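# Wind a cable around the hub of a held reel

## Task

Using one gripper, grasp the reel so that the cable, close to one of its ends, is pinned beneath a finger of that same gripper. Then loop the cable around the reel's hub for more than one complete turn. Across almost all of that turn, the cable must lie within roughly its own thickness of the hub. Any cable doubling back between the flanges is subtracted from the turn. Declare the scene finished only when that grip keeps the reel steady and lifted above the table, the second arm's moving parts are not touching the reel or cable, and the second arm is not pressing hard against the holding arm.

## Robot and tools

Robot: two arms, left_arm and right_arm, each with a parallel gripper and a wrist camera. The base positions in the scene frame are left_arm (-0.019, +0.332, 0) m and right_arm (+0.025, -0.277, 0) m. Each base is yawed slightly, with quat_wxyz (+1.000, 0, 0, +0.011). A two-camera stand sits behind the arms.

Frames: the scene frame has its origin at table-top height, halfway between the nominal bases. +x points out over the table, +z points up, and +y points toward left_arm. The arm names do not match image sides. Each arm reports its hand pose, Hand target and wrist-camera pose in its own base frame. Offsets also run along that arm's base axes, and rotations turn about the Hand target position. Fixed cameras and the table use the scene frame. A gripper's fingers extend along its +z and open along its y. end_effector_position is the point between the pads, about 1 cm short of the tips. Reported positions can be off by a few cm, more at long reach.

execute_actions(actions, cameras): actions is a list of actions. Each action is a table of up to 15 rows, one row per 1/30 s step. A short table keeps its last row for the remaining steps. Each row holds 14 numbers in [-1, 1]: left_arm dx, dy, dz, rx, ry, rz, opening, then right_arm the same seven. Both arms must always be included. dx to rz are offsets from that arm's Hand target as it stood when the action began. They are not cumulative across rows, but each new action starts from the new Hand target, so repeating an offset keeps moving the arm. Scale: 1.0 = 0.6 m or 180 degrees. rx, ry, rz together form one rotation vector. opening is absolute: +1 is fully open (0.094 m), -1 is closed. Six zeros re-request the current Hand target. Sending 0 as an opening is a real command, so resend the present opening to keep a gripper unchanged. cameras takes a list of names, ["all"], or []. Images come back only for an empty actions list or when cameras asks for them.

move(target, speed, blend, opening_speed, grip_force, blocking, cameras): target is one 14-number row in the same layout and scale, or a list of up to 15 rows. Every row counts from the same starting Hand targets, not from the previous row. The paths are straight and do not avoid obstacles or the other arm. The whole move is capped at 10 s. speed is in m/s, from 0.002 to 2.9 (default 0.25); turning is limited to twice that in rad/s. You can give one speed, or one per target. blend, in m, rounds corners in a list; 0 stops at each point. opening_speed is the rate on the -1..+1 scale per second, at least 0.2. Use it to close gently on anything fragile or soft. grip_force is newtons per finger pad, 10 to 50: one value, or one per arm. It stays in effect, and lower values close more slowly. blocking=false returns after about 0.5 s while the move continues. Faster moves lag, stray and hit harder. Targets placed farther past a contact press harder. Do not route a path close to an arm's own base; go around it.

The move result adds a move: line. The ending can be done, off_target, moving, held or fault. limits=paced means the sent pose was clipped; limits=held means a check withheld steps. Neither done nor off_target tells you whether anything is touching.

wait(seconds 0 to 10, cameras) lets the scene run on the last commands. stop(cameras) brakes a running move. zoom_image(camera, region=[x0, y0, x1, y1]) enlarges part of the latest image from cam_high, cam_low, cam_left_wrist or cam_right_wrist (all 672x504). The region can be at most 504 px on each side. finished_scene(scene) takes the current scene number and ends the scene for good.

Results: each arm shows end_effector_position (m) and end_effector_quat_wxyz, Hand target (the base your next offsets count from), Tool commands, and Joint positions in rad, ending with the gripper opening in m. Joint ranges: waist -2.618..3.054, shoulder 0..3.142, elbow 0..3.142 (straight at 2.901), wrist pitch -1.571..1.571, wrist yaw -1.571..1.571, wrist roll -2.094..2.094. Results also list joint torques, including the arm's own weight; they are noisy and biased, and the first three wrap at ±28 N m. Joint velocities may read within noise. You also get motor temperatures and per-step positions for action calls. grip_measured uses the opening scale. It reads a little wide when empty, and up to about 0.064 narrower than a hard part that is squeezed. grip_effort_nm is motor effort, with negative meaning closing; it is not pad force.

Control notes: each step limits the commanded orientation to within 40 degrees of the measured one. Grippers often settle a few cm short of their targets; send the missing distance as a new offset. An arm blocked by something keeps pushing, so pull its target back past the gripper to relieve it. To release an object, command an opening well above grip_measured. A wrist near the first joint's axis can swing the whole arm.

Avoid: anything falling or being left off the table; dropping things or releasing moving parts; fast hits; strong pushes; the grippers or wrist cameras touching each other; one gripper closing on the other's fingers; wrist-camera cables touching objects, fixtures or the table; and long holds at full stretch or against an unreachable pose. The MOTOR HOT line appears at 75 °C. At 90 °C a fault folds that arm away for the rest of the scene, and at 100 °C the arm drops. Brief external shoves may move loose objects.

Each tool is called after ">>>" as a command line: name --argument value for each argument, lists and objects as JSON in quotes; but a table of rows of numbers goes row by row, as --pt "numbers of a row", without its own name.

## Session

Scene 1 solved.

>>> execute_actions --actions '[]'

>>> zoom_image --camera "cam_high" --region '[100, 150, 520, 470]'

Scene clock: 0.00 s.
left_arm: end_effector_position=(+0.2045, -0.1040, +0.3465) grip_measured=+1.000 grip_effort_nm=n/a end_effector_quat_wxyz=(+0.510, +0.100, +0.852, -0.068) | right_arm: end_effector_position=(+0.2343, +0.1307, +0.4535) grip_measured=+1.000 grip_effort_nm=n/a end_effector_quat_wxyz=(+0.501, -0.015, +0.831, +0.241)
Joint positions: left_arm=[-0.922 0.788 1.263 -1.075 -0.582 -0.375 0.094] | right_arm=[0.568 1.043 1.736 -1.087 0.093 0.47 0.094]
Joint velocities: within noise
Joint torques (N m): no reading
Motor temperatures (°C): left_arm=[21 21 35 29 22 21 25] | right_arm=[23 20 29 24 21 23 21]
Heat: left arm: 35 °C; right arm: 29 °C.
Hand target: left_arm +0.2034, -0.1011, +0.3479; +0.511, +0.098, +0.851, -0.066 | right_arm +0.2322, +0.1291, +0.4551; +0.503, -0.015, +0.830, +0.241
Tool commands: left_gripper/opening=+1.0 right_gripper/opening=+1.0
camera_calibration:
cam_left_wrist: T_world_to_cam=[[-0.22337, -0.974667, 0.0114364, -0.0585854], [-0.780287, 0.171767, -0.601372, 0.42263], [0.584173, -0.143252, -0.798887, 0.233459], [0, 0, 0, 1]] pos_world=[0.180306, -0.0962515, 0.441336]
cam_right_wrist: T_world_to_cam=[[0.272611, -0.881611, -0.385287, 0.226207], [-0.813445, 0.00265767, -0.581636, 0.491023], [0.513801, 0.47197, -0.716417, 0.231394], [0, 0, 0, 1]] pos_world=[0.218863, 0.0889106, 0.538526]

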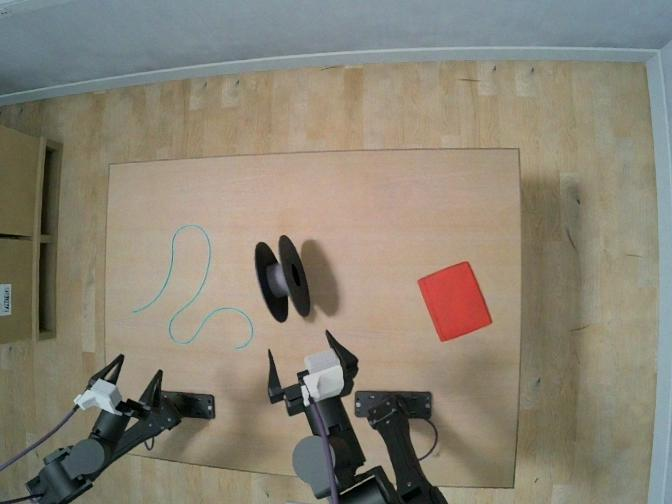

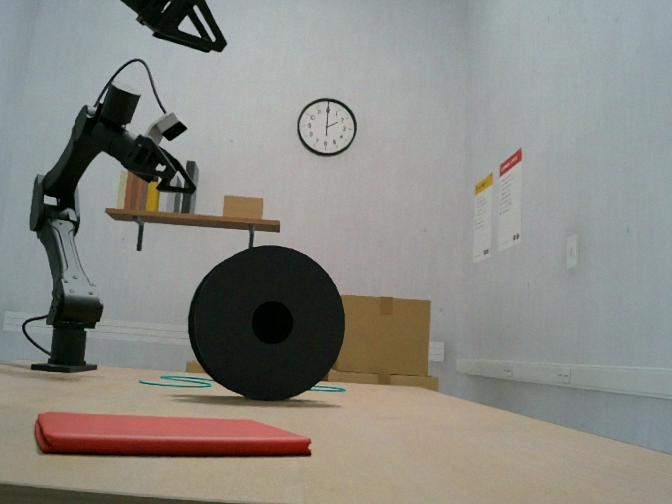

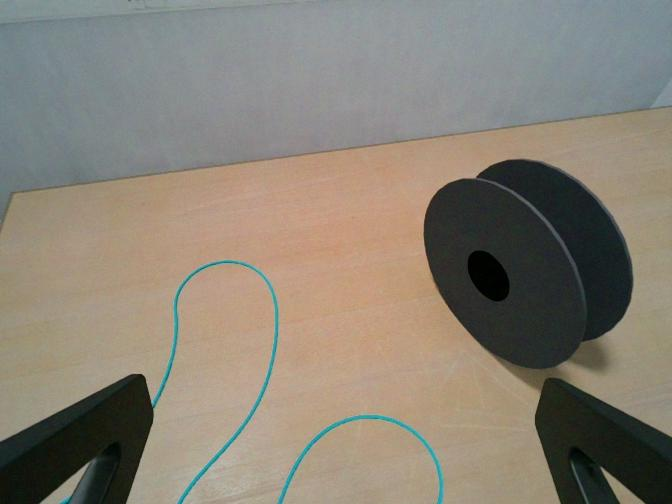

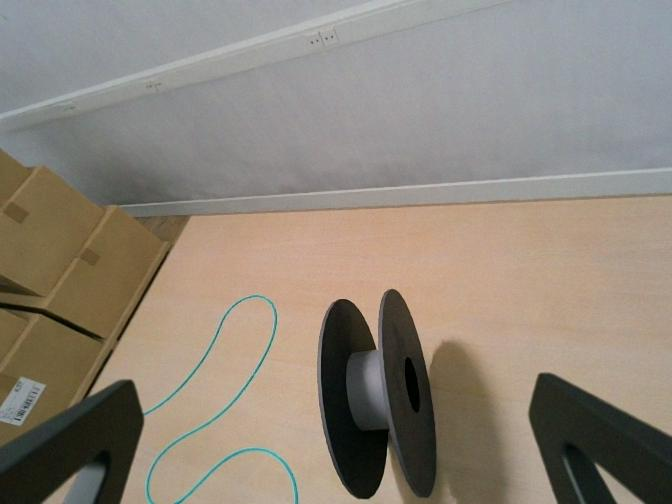

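Scaled by 1.200 from the camera's 672x504 image, which has a finer 960x720 frame.

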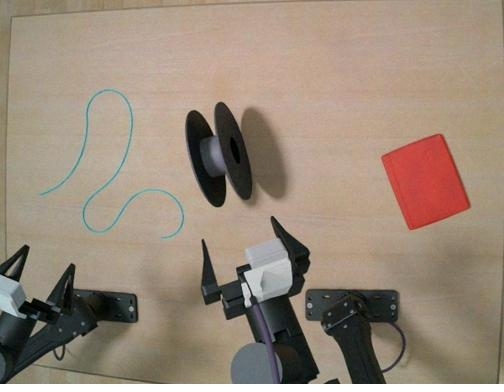

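>>> move --target '[0.236,0.202,-0.363,0.124,0.3225,-0.071,0,0,0,0,0,0,0,1]' --speed 0.25 --cameras '["cam_high","cam_left_wrist"]'

Scene clock: 5.23 s.
left_arm: end_effector_position=(+0.3402, +0.0163, +0.1274) grip_measured=+0.002 grip_effort_nm=-0.14 end_effector_quat_wxyz=(+0.000, +0.235, +0.972, -0.004) | right_arm: end_effector_position=(+0.2343, +0.1307, +0.4535) grip_measured=+1.000 grip_effort_nm=-0.01 end_effector_quat_wxyz=(+0.501, -0.015, +0.831, +0.241)
Joint positions: left_arm=[0.049 1.837 1.615 -1.352 0.008 0.524 0.047] | right_arm=[0.568 1.043 1.736 -1.087 0.093 0.47 0.094]
Joint torques (N m): left_arm=[0.57 -10.09 10.26 0.15 -0.07 0.07] | right_arm=[-0.01 -1.39 5.49 2.02 0.04 0]
Heat: left arm: 36 °C; right arm: 29 °C.
Hand target: left_arm +0.3449, +0.0202, +0.1301; +0.000, +0.236, +0.972, +0.000 | right_arm +0.2322, +0.1291, +0.4551; +0.503, -0.015, +0.830, +0.241
Off the commanded pose: left_arm 0.007 m, 0 deg | right_arm 0.003 m, 0 deg.
move: done
camera_calibration:
cam_left_wrist: T_world_to_cam=[[-0.451979, -0.891999, -0.00721444, 0.170326], [-0.81102, 0.407552, 0.419701, 0.252665], [-0.371433, 0.195547, -0.907634, 0.32988], [0, 0, 0, 1]] pos_world=[0.404428, -0.0155502, 0.194596]
Images, in order (width x height): cam_high 672x504, cam_left_wrist 672x504.

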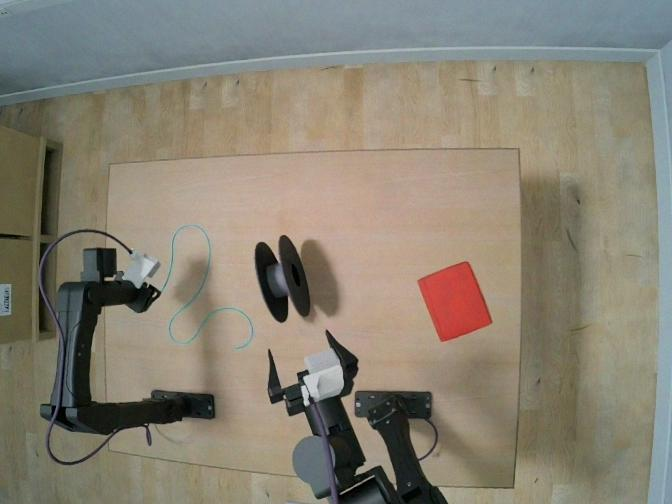

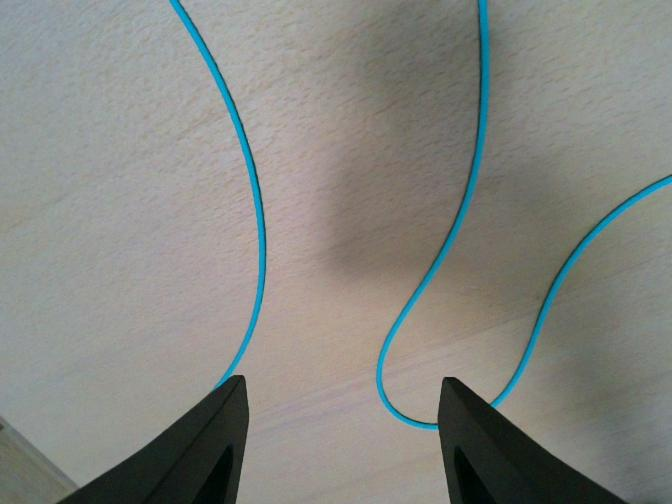

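>>> move --pt "0.037 0.053 -0.12 0 0 0.0556 0 0 0 0 0 0 0 1" --pt "0.037 0.053 -0.188 0 0 0.0556 0 0 0 0 0 0 0 1" --speed '[0.15,0.05]' --cameras '["cam_high","cam_left_wrist"]'

Scene clock: 9.00 s.
left_arm: end_effector_position=(+0.3725, +0.0501, +0.0310) grip_measured=+0.002 grip_effort_nm=-0.14 end_effector_quat_wxyz=(+0.016, +0.155, +0.988, +0.002) | right_arm: end_effector_position=(+0.2343, +0.1307, +0.4535) grip_measured=+1.000 grip_effort_nm=-0.01 end_effector_quat_wxyz=(+0.501, -0.015, +0.831, +0.241)
Joint positions: left_arm=[0.134 1.994 1.44 -0.986 0.006 0.446 0.047] | right_arm=[0.568 1.043 1.736 -1.087 0.093 0.47 0.094]
Joint torques (N m): left_arm=[0.4 -10.86 5.56 0.47 -0.03 -0.05] | right_arm=[-0.05 -1.4 5.49 2.04 0.06 -0.02]
Heat: left arm: 36 °C; right arm: 29 °C.
Hand target: left_arm +0.3672, +0.0521, +0.0173; +0.000, +0.151, +0.989, +0.000 | right_arm +0.2322, +0.1291, +0.4551; +0.503, -0.015, +0.830, +0.241
Off the commanded pose: left_arm 0.015 m, 2 deg | right_arm 0.003 m, 0 deg.
move: off_target (left_arm)
camera_calibration:
cam_left_wrist: T_world_to_cam=[[-0.300794, -0.9534, -0.0234677, 0.161627], [-0.879829, 0.267919, 0.392582, 0.339081], [-0.368, 0.138734, -0.919418, 0.249755], [0, 0, 0, 1]] pos_world=[0.43886, 0.0285997, 0.100305]
Images, in order (width x height): cam_high 672x504, cam_left_wrist 672x504.

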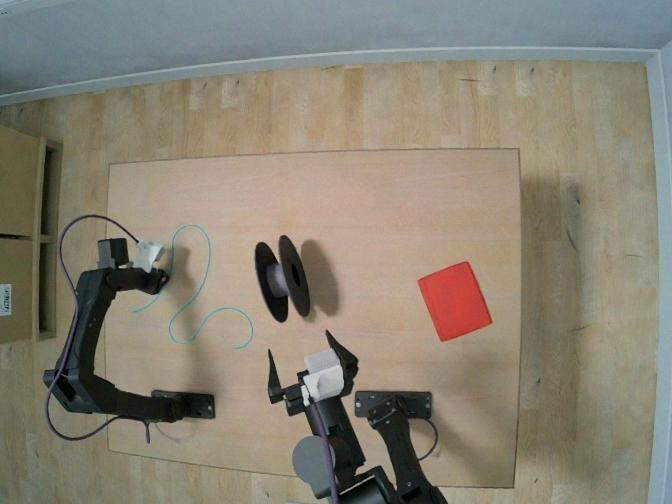

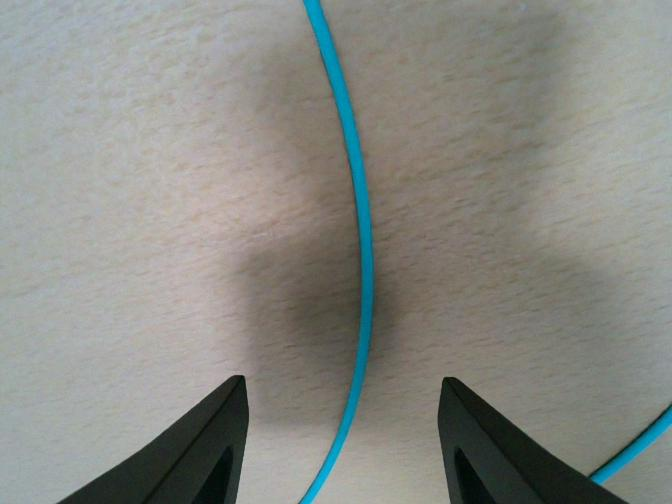

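>>> move --target '[-0.027,-0.002,-0.035,0,0,0,0,0,0,0,0,0,0,1]' --speed 0.05 --cameras '["cam_left_wrist"]'

Scene clock: 10.73 s.
left_arm: end_effector_position=(+0.3539, +0.0484, +0.0047) grip_measured=+0.002 grip_effort_nm=-0.13 end_effector_quat_wxyz=(-0.001, +0.155, +0.988, -0.001) | right_arm: end_effector_position=(+0.2343, +0.1307, +0.4535) grip_measured=+1.000 grip_effort_nm=-0.02 end_effector_quat_wxyz=(+0.501, -0.015, +0.831, +0.241)
Joint positions: left_arm=[0.134 1.993 1.328 -0.908 0.001 0.445 0.047] | right_arm=[0.568 1.043 1.736 -1.087 0.093 0.47 0.094]
Joint torques (N m): left_arm=[0.66 -12.55 3.97 0.64 0.02 -0.04] | right_arm=[-0.01 -1.31 5.53 2.04 0.05 -0.02]
Heat: left arm: 36 °C; right arm: 29 °C.
Hand target: left_arm +0.3510, +0.0508, -0.0037; +0.000, +0.151, +0.989, +0.000 | right_arm +0.2322, +0.1291, +0.4551; +0.503, -0.015, +0.830, +0.241
Off the commanded pose: left_arm 0.009 m, 1 deg | right_arm 0.003 m, 0 deg.
move: done
camera_calibration:
cam_left_wrist: T_world_to_cam=[[-0.300937, -0.95355, -0.0133783, 0.15376], [-0.866176, 0.267439, 0.422155, 0.328513], [-0.398968, 0.13863, -0.906425, 0.229824], [0, 0, 0, 1]] pos_world=[0.422514, 0.0268998, 0.0716919]
Images, in order (width x height): cam_left_wrist 672x504.

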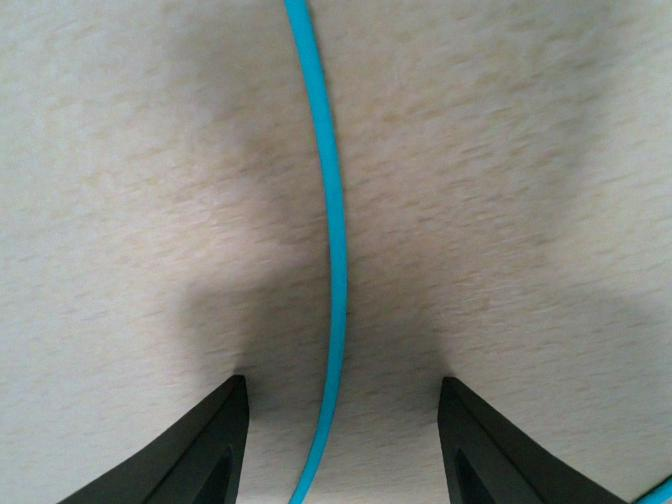

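>>> move --pt "0 0 -0.004 0 0 0 0 0 0 0 0 0 0 1" --pt "0 0 -0.004 0 0 0 -1 0 0 0 0 0 0 1" --pt "0 0 0.25 0 0 0 -1 0 0 0 0 0 0 1" --speed 0.08 --opening_speed 0.8 --cameras '["all"]'

>>> zoom_image --camera "cam_high" --region '[110, 220, 270, 360]'

Scene clock: 16.10 s.
left_arm: end_effector_position=(+0.3473, +0.0506, +0.1295) grip_measured=-0.956 grip_effort_nm=-1.05 end_effector_quat_wxyz=(-0.024, +0.154, +0.988, -0.002) | right_arm: end_effector_position=(+0.2343, +0.1307, +0.4535) grip_measured=+1.000 grip_effort_nm=-0.01 end_effector_quat_wxyz=(+0.501, -0.015, +0.831, +0.241)
Joint positions: left_arm=[0.136 1.922 1.735 -1.429 -0.01 0.445 0.002] | right_arm=[0.568 1.043 1.736 -1.087 0.093 0.47 0.094]
Joint torques (N m): left_arm=[0.4 -15.19 9.94 0.09 0.14 -0.03] | right_arm=[-0.06 -1.37 5.49 2.02 0.04 -0.02]
Heat: left arm: 36 °C; right arm: 29 °C.
Hand target: left_arm +0.3510, +0.0508, +0.1463; +0.000, +0.151, +0.989, +0.000 | right_arm +0.2322, +0.1291, +0.4551; +0.503, -0.015, +0.830, +0.241
Off the commanded pose: left_arm 0.017 m, 3 deg | right_arm 0.003 m, 0 deg.
move: off_target (left_arm); target 2's new opening was sent with left_arm's hand 0.011 m and 1 deg from that target
camera_calibration:
cam_left_wrist: T_world_to_cam=[[-0.299153, -0.954189, -0.00552192, 0.154042], [-0.847038, 0.262886, 0.461971, 0.257906], [-0.439356, 0.142877, -0.886878, 0.351304], [0, 0, 0, 1]] pos_world=[0.418886, 0.0289916, 0.193269]
cam_right_wrist: T_world_to_cam=[[0.272611, -0.881611, -0.385287, 0.226207], [-0.813445, 0.00265767, -0.581636, 0.491023], [0.513801, 0.47197, -0.716417, 0.231394], [0, 0, 0, 1]] pos_world=[0.218863, 0.0889106, 0.538526]

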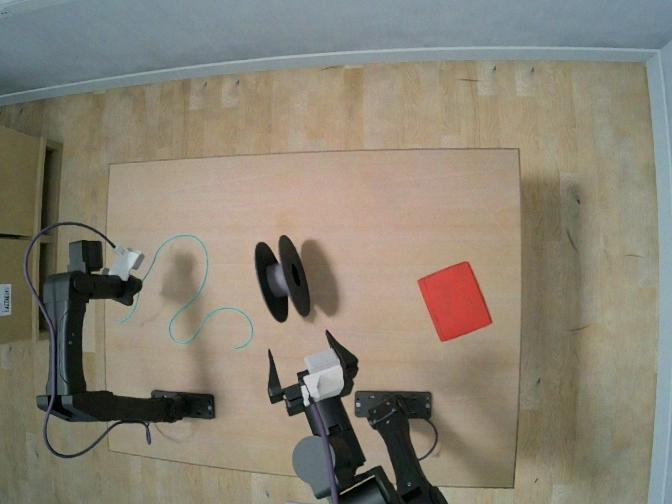

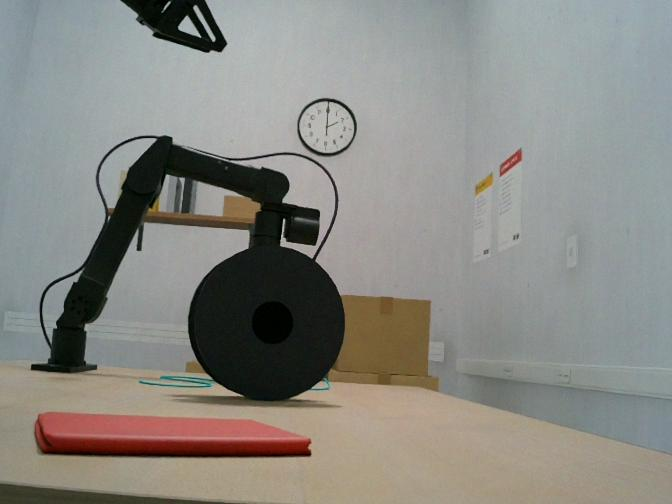

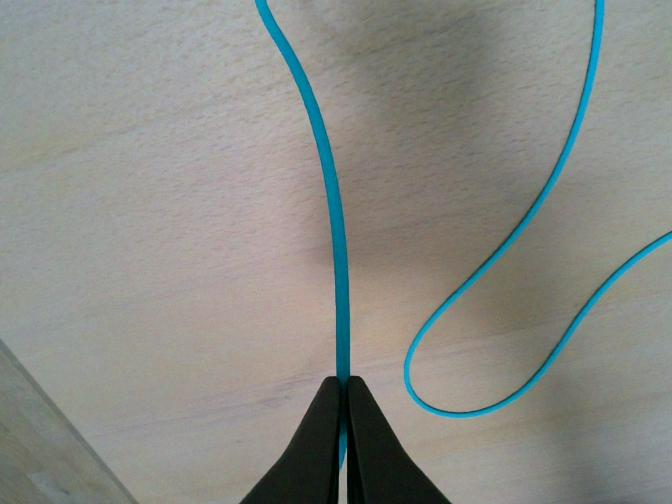

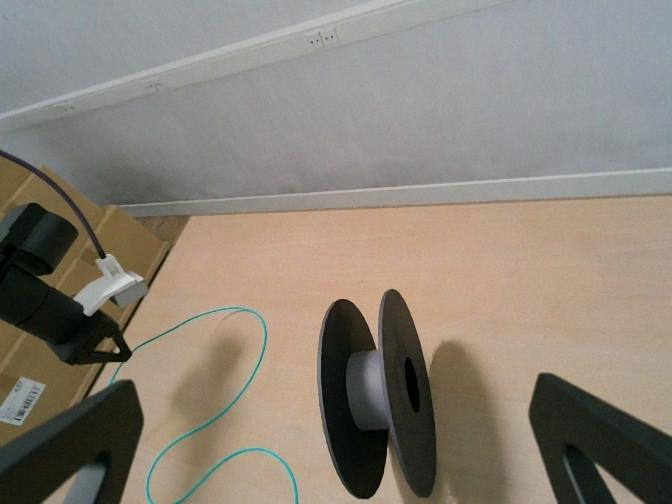

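Scaled by 3.150 from the camera's 672x504 image, which has a finer 960x720 frame.

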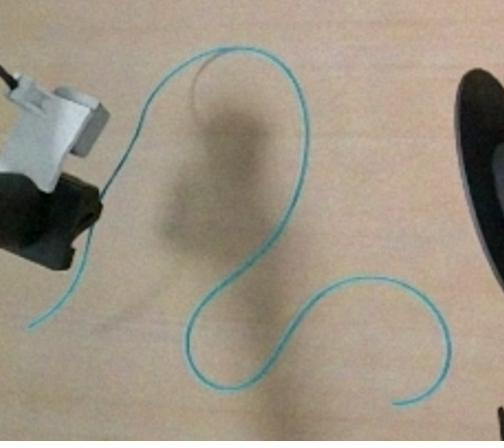

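>>> zoom_image --camera "cam_high" --region '[230, 220, 350, 340]'

Scaled by 4.200 from the camera's 672x504 image, which has a finer 960x720 frame.

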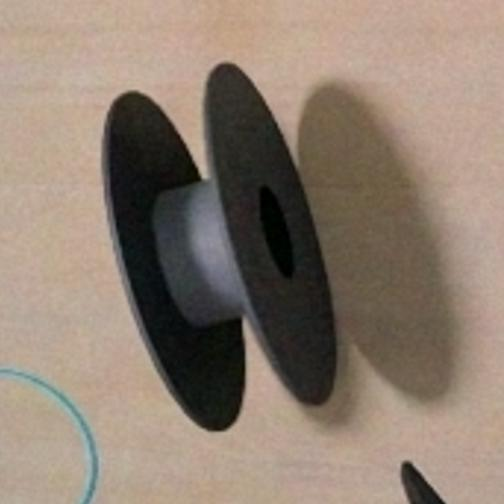

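>>> move --pt "0 -0.05 0.26 0 0 0 -1 0 0 0 0 0 0 1" --pt "0.1775 -0.655 0.26 0 0 0.252 -1 0 0 0 0 0 0 1" --speed 0.2 --blend '[0.03,0]' --cameras '["all"]'

Scene clock: 21.60 s.
left_arm: end_effector_position=(+0.4496, -0.3413, +0.3058) grip_measured=-0.956 grip_effort_nm=-1.05 end_effector_quat_wxyz=(+0.247, -0.217, +0.897, -0.296) | right_arm: end_effector_position=(+0.2343, +0.1307, +0.4535) grip_measured=+1.000 grip_effort_nm=-0.01 end_effector_quat_wxyz=(+0.501, -0.015, +0.831, +0.241)
Joint positions: left_arm=[-0.655 2.329 2.838 -1.288 -0.011 -1.124 0.002] | right_arm=[0.568 1.043 1.736 -1.087 0.093 0.47 0.094]
Joint torques (N m): left_arm=[0.81 -13.38 9.32 1.65 0.09 -0.05] | right_arm=[-0.02 -1.39 5.49 2.03 0.06 -0.02]
Heat: left arm: 36 °C; right arm: 29 °C.
Hand target: left_arm +0.4574, -0.3423, +0.3023; +0.030, -0.241, +0.969, -0.036 | right_arm +0.2322, +0.1291, +0.4551; +0.503, -0.015, +0.830, +0.241
Off the commanded pose: left_arm 0.009 m, 45 deg; orientation clipped | right_arm 0.003 m, 0 deg.
elbow stopped short (left arm): the move would have taken joint 3 (elbow) straighter than the controller allows.
move: off_target (left_arm); limits=paced
camera_calibration:
cam_left_wrist: T_world_to_cam=[[0.256121, -0.734284, 0.628672, -0.556886], [-0.948731, -0.315578, 0.0179203, 0.350314], [0.185236, -0.60103, -0.777464, 0.0403805], [0, 0, 0, 1]] pos_world=[0.467504, -0.274092, 0.375216]
cam_right_wrist: T_world_to_cam=[[0.272611, -0.881611, -0.385287, 0.226207], [-0.813445, 0.00265767, -0.581636, 0.491023], [0.513801, 0.47197, -0.716417, 0.231394], [0, 0, 0, 1]] pos_world=[0.218863, 0.0889106, 0.538526]

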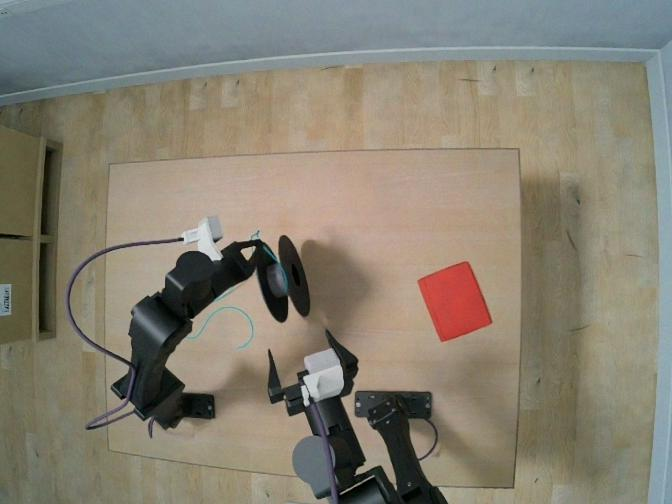

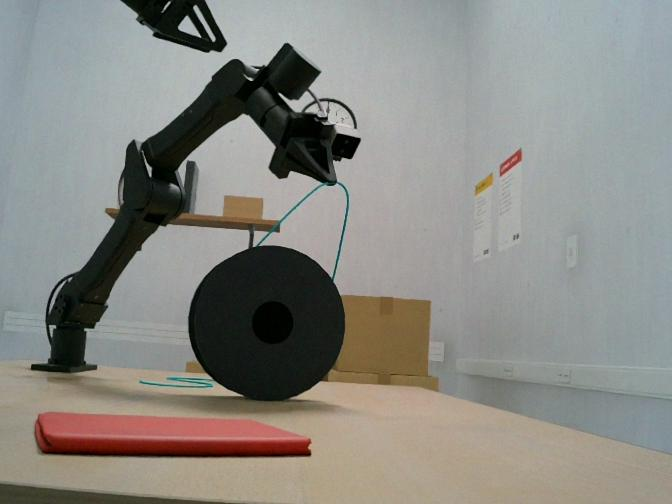

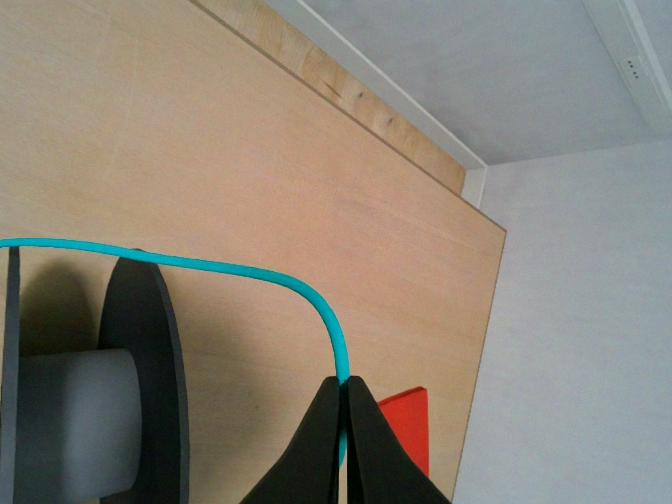

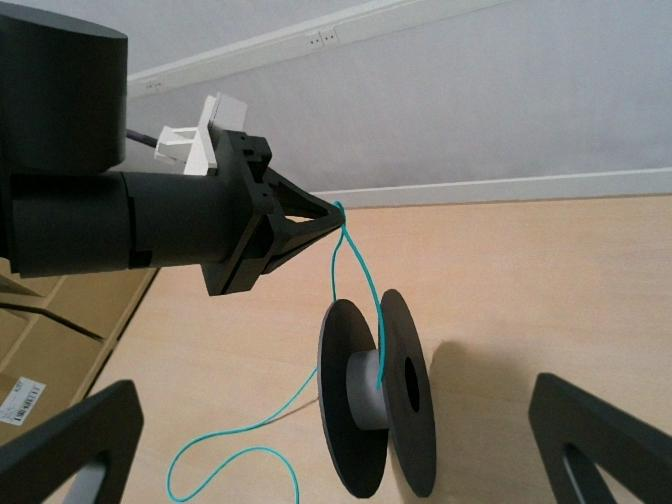

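>>> move --target '[0,0,-0.12,0,0,0,-1,0,0,0,0,0,0,1]' --speed 0.1 --cameras '["all"]'

Scene clock: 26.03 s.
left_arm: end_effector_position=(+0.4527, -0.3436, +0.2419) grip_measured=-0.956 grip_effort_nm=-1.05 end_effector_quat_wxyz=(+0.198, -0.224, +0.924, -0.240) | right_arm: end_effector_position=(+0.2343, +0.1307, +0.4535) grip_measured=+1.000 grip_effort_nm=-0.02 end_effector_quat_wxyz=(+0.501, -0.015, +0.831, +0.241)
Joint positions: left_arm=[-0.653 2.428 2.838 -1.349 -0.006 -1.127 0.002] | right_arm=[0.568 1.043 1.736 -1.087 0.093 0.47 0.094]
Joint torques (N m): left_arm=[0.73 -13.83 9.63 1.24 0.06 -0.06] | right_arm=[-0.03 -1.36 5.5 2.02 0.05 -0.01]
Heat: left arm: 36 °C; right arm: 29 °C.
Hand target: left_arm +0.4575, -0.3422, +0.2304; +0.030, -0.241, +0.969, -0.036 | right_arm +0.2322, +0.1291, +0.4551; +0.503, -0.015, +0.830, +0.241
Off the commanded pose: left_arm 0.013 m, 31 deg | right_arm 0.003 m, 0 deg.
elbow stopped short (left arm): the move would have taken joint 3 (elbow) straighter than the controller allows.
move: off_target (left_arm)
camera_calibration:
cam_left_wrist: T_world_to_cam=[[0.331505, -0.787116, 0.520148, -0.545199], [-0.940104, -0.322004, 0.111881, 0.324808], [0.079426, -0.526082, -0.846717, 0.0790924], [0, 0, 0, 1]] pos_world=[0.479808, -0.282936, 0.314213]
cam_right_wrist: T_world_to_cam=[[0.272611, -0.881611, -0.385287, 0.226207], [-0.813445, 0.00265767, -0.581636, 0.491023], [0.513801, 0.47197, -0.716417, 0.231394], [0, 0, 0, 1]] pos_world=[0.218863, 0.0889106, 0.538526]

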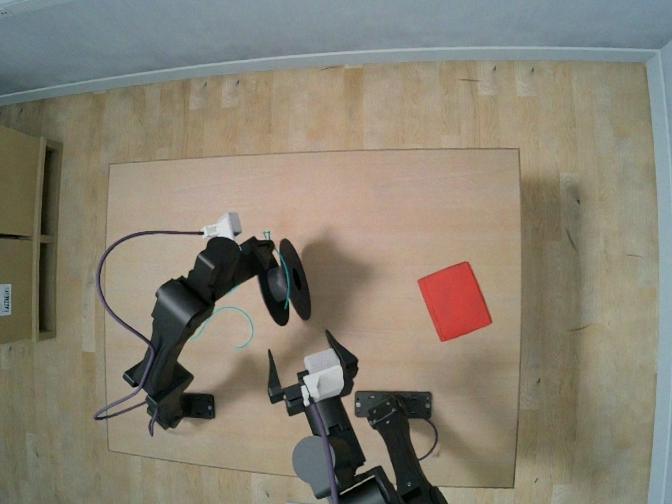

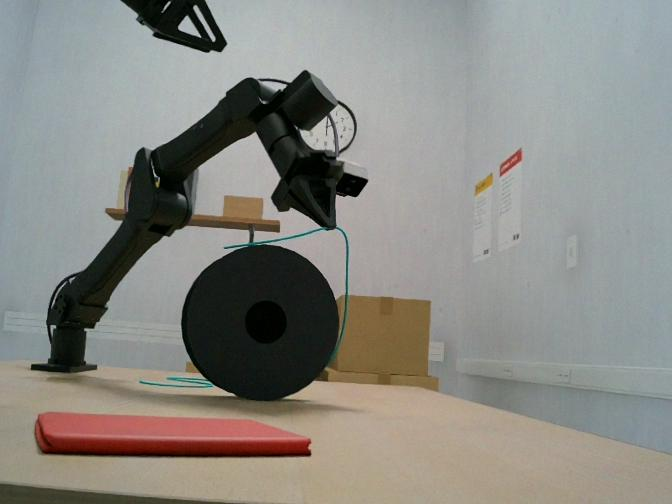

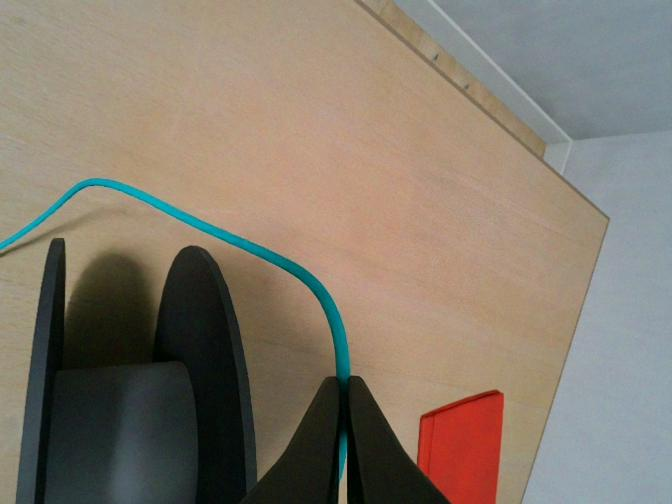

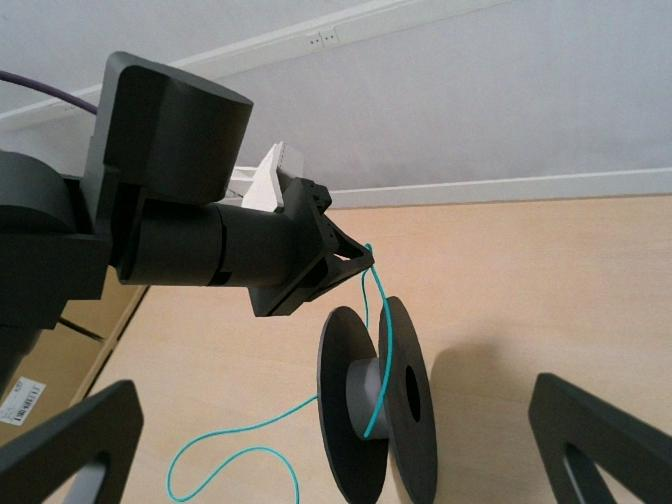

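>>> zoom_image --camera "cam_high" --region '[230, 210, 350, 330]'

>>> zoom_image --camera "cam_right_wrist" --region '[290, 220, 490, 504]'

Scaled by 4.200 from the camera's 672x504 image, which has a finer 960x720 frame.

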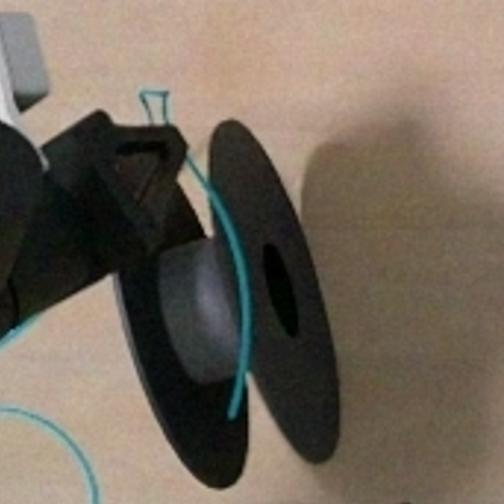

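Scaled by 1.775 from the camera's 672x504 image, which has a finer 960x720 frame.

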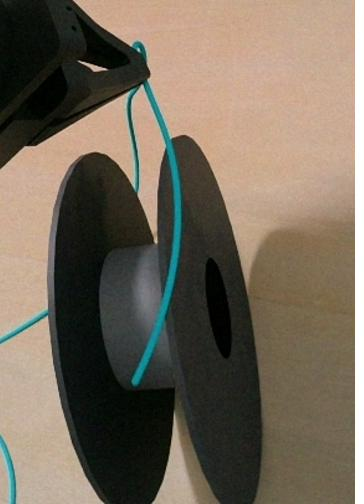

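>>> move --pt "-0.009 0.034 0.0 0 0 0.015 -1 0 0 0 0 0 0 1" --pt "-0.009 0.034 -0.07 0 0 0.015 -1 0 0 0 0 0 0 1" --speed 0.06 --cameras '["all"]'

>>> zoom_image --camera "cam_high" --region '[230, 210, 350, 330]'

>>> zoom_image --camera "cam_right_wrist" --region '[290, 220, 490, 504]'

Scene clock: 36.57 s.
left_arm: end_effector_position=(+0.4484, -0.3241, +0.2009) grip_measured=-0.956 grip_effort_nm=-1.05 end_effector_quat_wxyz=(+0.153, -0.251, +0.938, -0.184) | right_arm: end_effector_position=(+0.2343, +0.1307, +0.4535) grip_measured=+1.000 grip_effort_nm=-0.01 end_effector_quat_wxyz=(+0.501, -0.015, +0.831, +0.241)
Joint positions: left_arm=[-0.63 2.48 2.838 -1.445 -0.006 -1.151 0.002] | right_arm=[0.568 1.043 1.736 -1.087 0.093 0.47 0.094]
Joint torques (N m): left_arm=[0.69 -14.05 9.58 1 0.05 -0.06] | right_arm=[-0.05 -1.36 5.45 2.04 0.06 0]
Motor temperatures (°C): left_arm=[21 26 36 30 22 21 27] | right_arm=[23 20 29 27 21 23 21]
Heat: left arm: 36 °C; right arm: 29 °C.
Hand target: left_arm +0.4521, -0.3217, +0.1882; +0.031, -0.264, +0.963, -0.035 | right_arm +0.2322, +0.1291, +0.4551; +0.503, -0.015, +0.830, +0.241
Off the commanded pose: left_arm 0.013 m, 22 deg | right_arm 0.003 m, 0 deg.
elbow stopped short (left arm): the move would have taken joint 3 (elbow) straighter than the controller allows.
move: off_target (left_arm)
camera_calibration:
cam_left_wrist: T_world_to_cam=[[0.424532, -0.807417, 0.409695, -0.533271], [-0.905369, -0.374111, 0.200868, 0.281299], [-0.00891257, -0.4562, -0.889832, 0.125967], [0, 0, 0, 1]] pos_world=[0.482193, -0.267869, 0.274064]
cam_right_wrist: T_world_to_cam=[[0.272611, -0.881611, -0.385287, 0.226207], [-0.813445, 0.00265767, -0.581636, 0.491023], [0.513801, 0.47197, -0.716417, 0.231394], [0, 0, 0, 1]] pos_world=[0.218863, 0.0889106, 0.538526]

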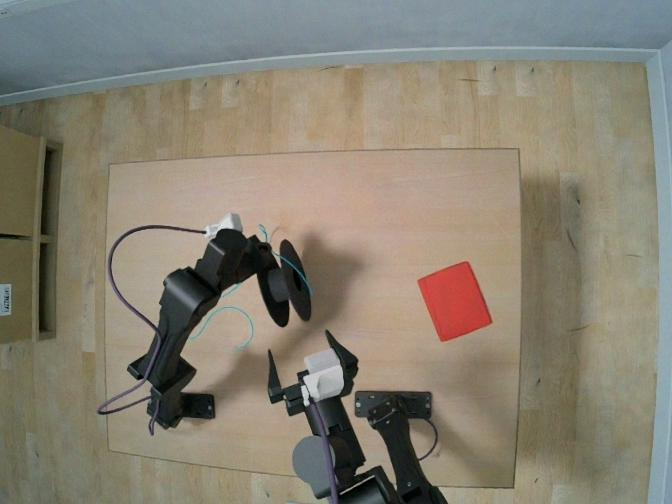

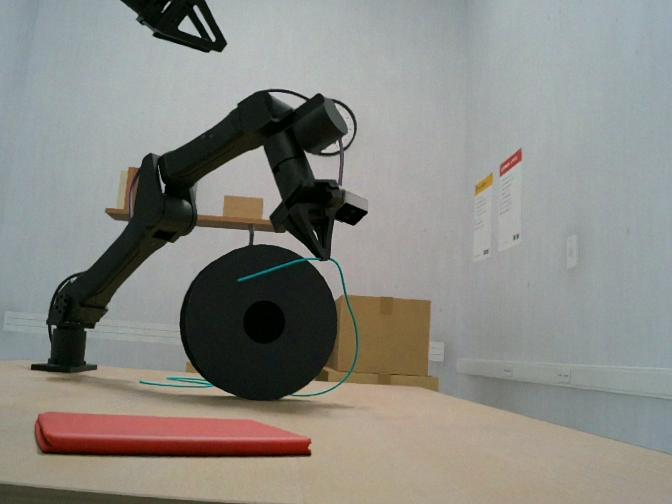

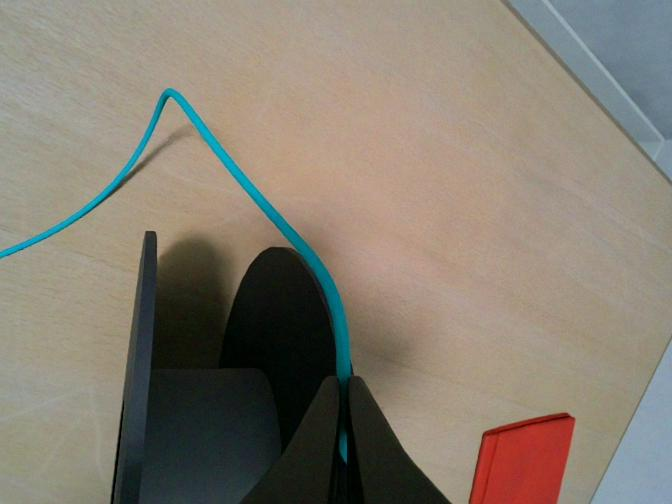

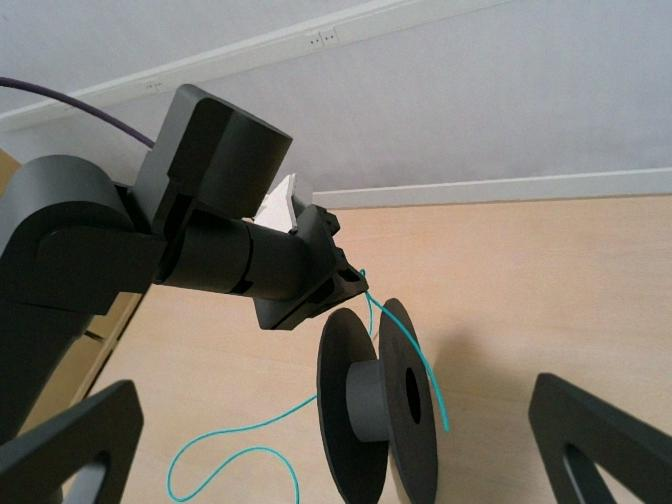

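Scaled by 4.200 from the camera's 672x504 image, which has a finer 960x720 frame.

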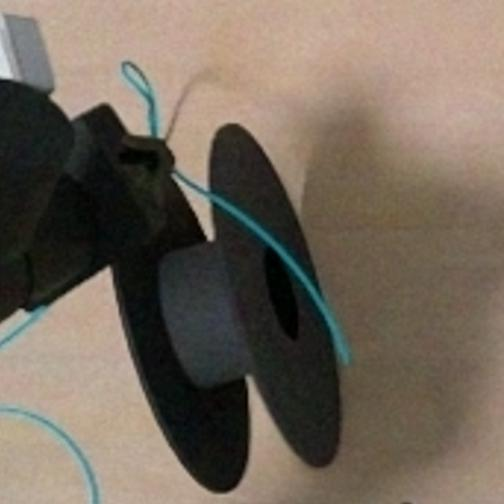

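Scaled by 1.775 from the camera's 672x504 image, which has a finer 960x720 frame.

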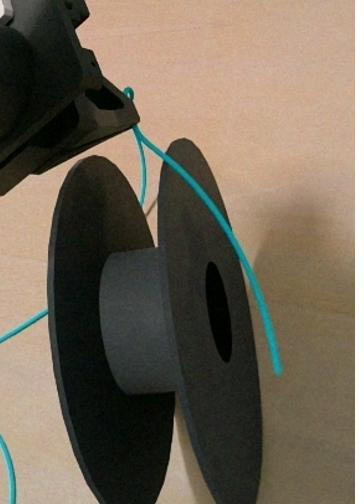

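>>> move --pt "-0.002 0.008 0.08 0 0 -0.139 -1 0 0 0 0 0 0 1" --pt "-0.002 0.008 0.0 0 0 -0.139 -1 0 0 0 0 0 0 1" --speed 0.08 --cameras '["all"]'

>>> zoom_image --camera "cam_high" --region '[230, 210, 350, 330]'

>>> zoom_image --camera "cam_right_wrist" --region '[290, 220, 490, 504]'

Scene clock: 44.43 s.
left_arm: end_effector_position=(+0.4470, -0.3194, +0.1993) grip_measured=-0.957 grip_effort_nm=-1.05 end_effector_quat_wxyz=(+0.168, -0.053, +0.971, -0.161) | right_arm: end_effector_position=(+0.2343, +0.1307, +0.4535) grip_measured=+1.000 grip_effort_nm=-0.01 end_effector_quat_wxyz=(+0.501, -0.015, +0.831, +0.241)
Joint positions: left_arm=[-0.607 2.48 2.838 -1.462 0.047 -0.727 0.002] | right_arm=[0.568 1.043 1.736 -1.087 0.093 0.47 0.094]
Joint torques (N m): left_arm=[0.59 -14.17 9.54 1.01 0.03 0.09] | right_arm=[0.02 -1.33 5.5 2.02 0.06 -0.01]
Heat: left arm: 36 °C; right arm: 29 °C.
Hand target: left_arm +0.4508, -0.3171, +0.1882; +0.022, -0.049, +0.998, -0.041 | right_arm +0.2322, +0.1291, +0.4551; +0.503, -0.015, +0.830, +0.241
Off the commanded pose: left_arm 0.012 m, 22 deg | right_arm 0.003 m, 0 deg.
elbow stopped short (left arm): the move would have taken joint 3 (elbow) straighter than the controller allows.
move: off_target (left_arm)
camera_calibration:
cam_left_wrist: T_world_to_cam=[[0.0592983, -0.946303, 0.317797, -0.391013], [-0.994677, -0.0291359, 0.0988407, 0.452482], [-0.0842739, -0.321967, -0.942993, 0.213857], [0, 0, 0, 1]] pos_world=[0.491282, -0.287978, 0.281205]
cam_right_wrist: T_world_to_cam=[[0.272611, -0.881611, -0.385287, 0.226207], [-0.813445, 0.00265767, -0.581636, 0.491023], [0.513801, 0.47197, -0.716417, 0.231394], [0, 0, 0, 1]] pos_world=[0.218863, 0.0889106, 0.538526]

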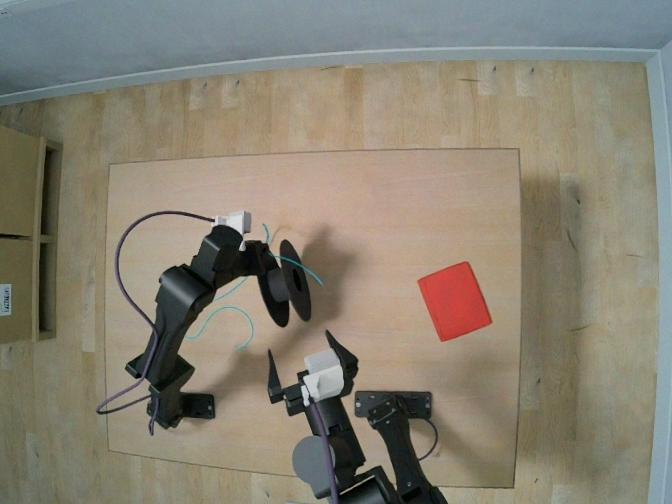

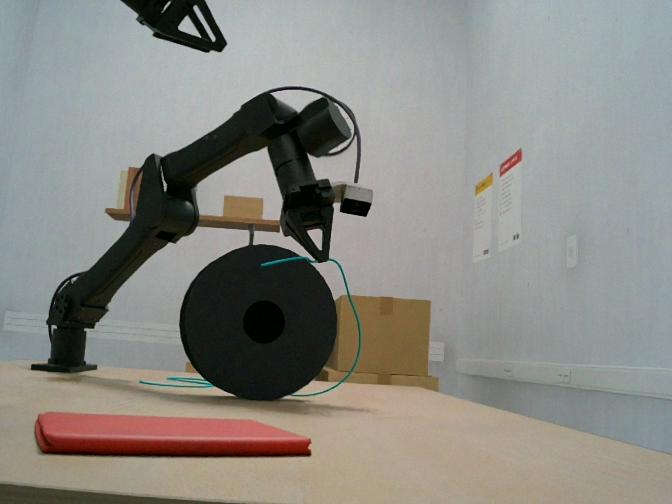

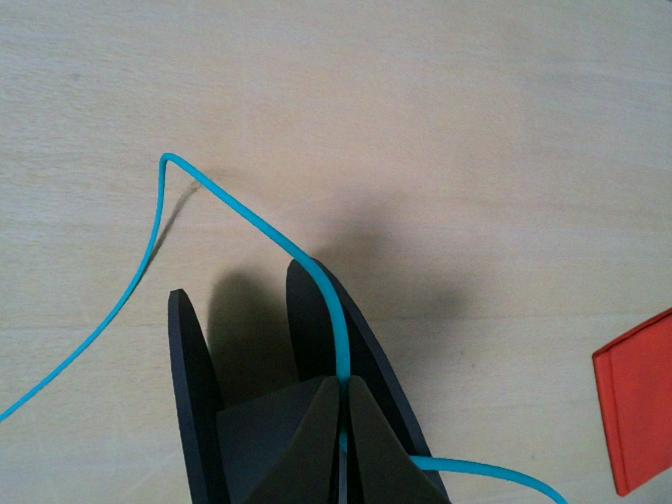

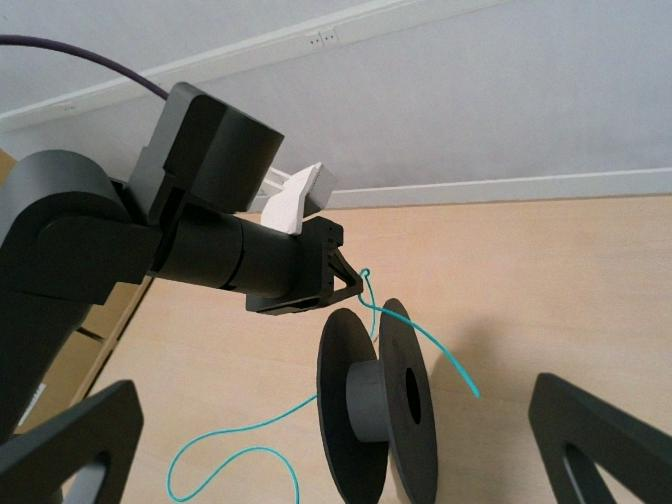

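Scaled by 4.200 from the camera's 672x504 image, which has a finer 960x720 frame.

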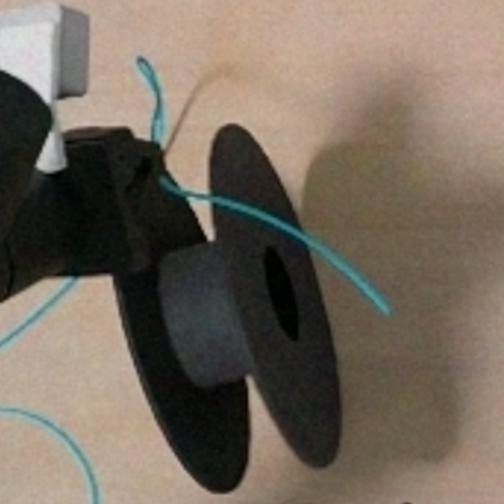

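Scaled by 1.775 from the camera's 672x504 image, which has a finer 960x720 frame.

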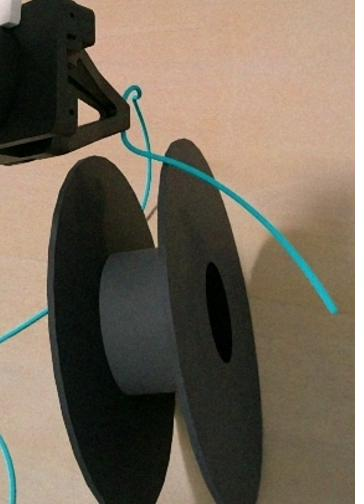

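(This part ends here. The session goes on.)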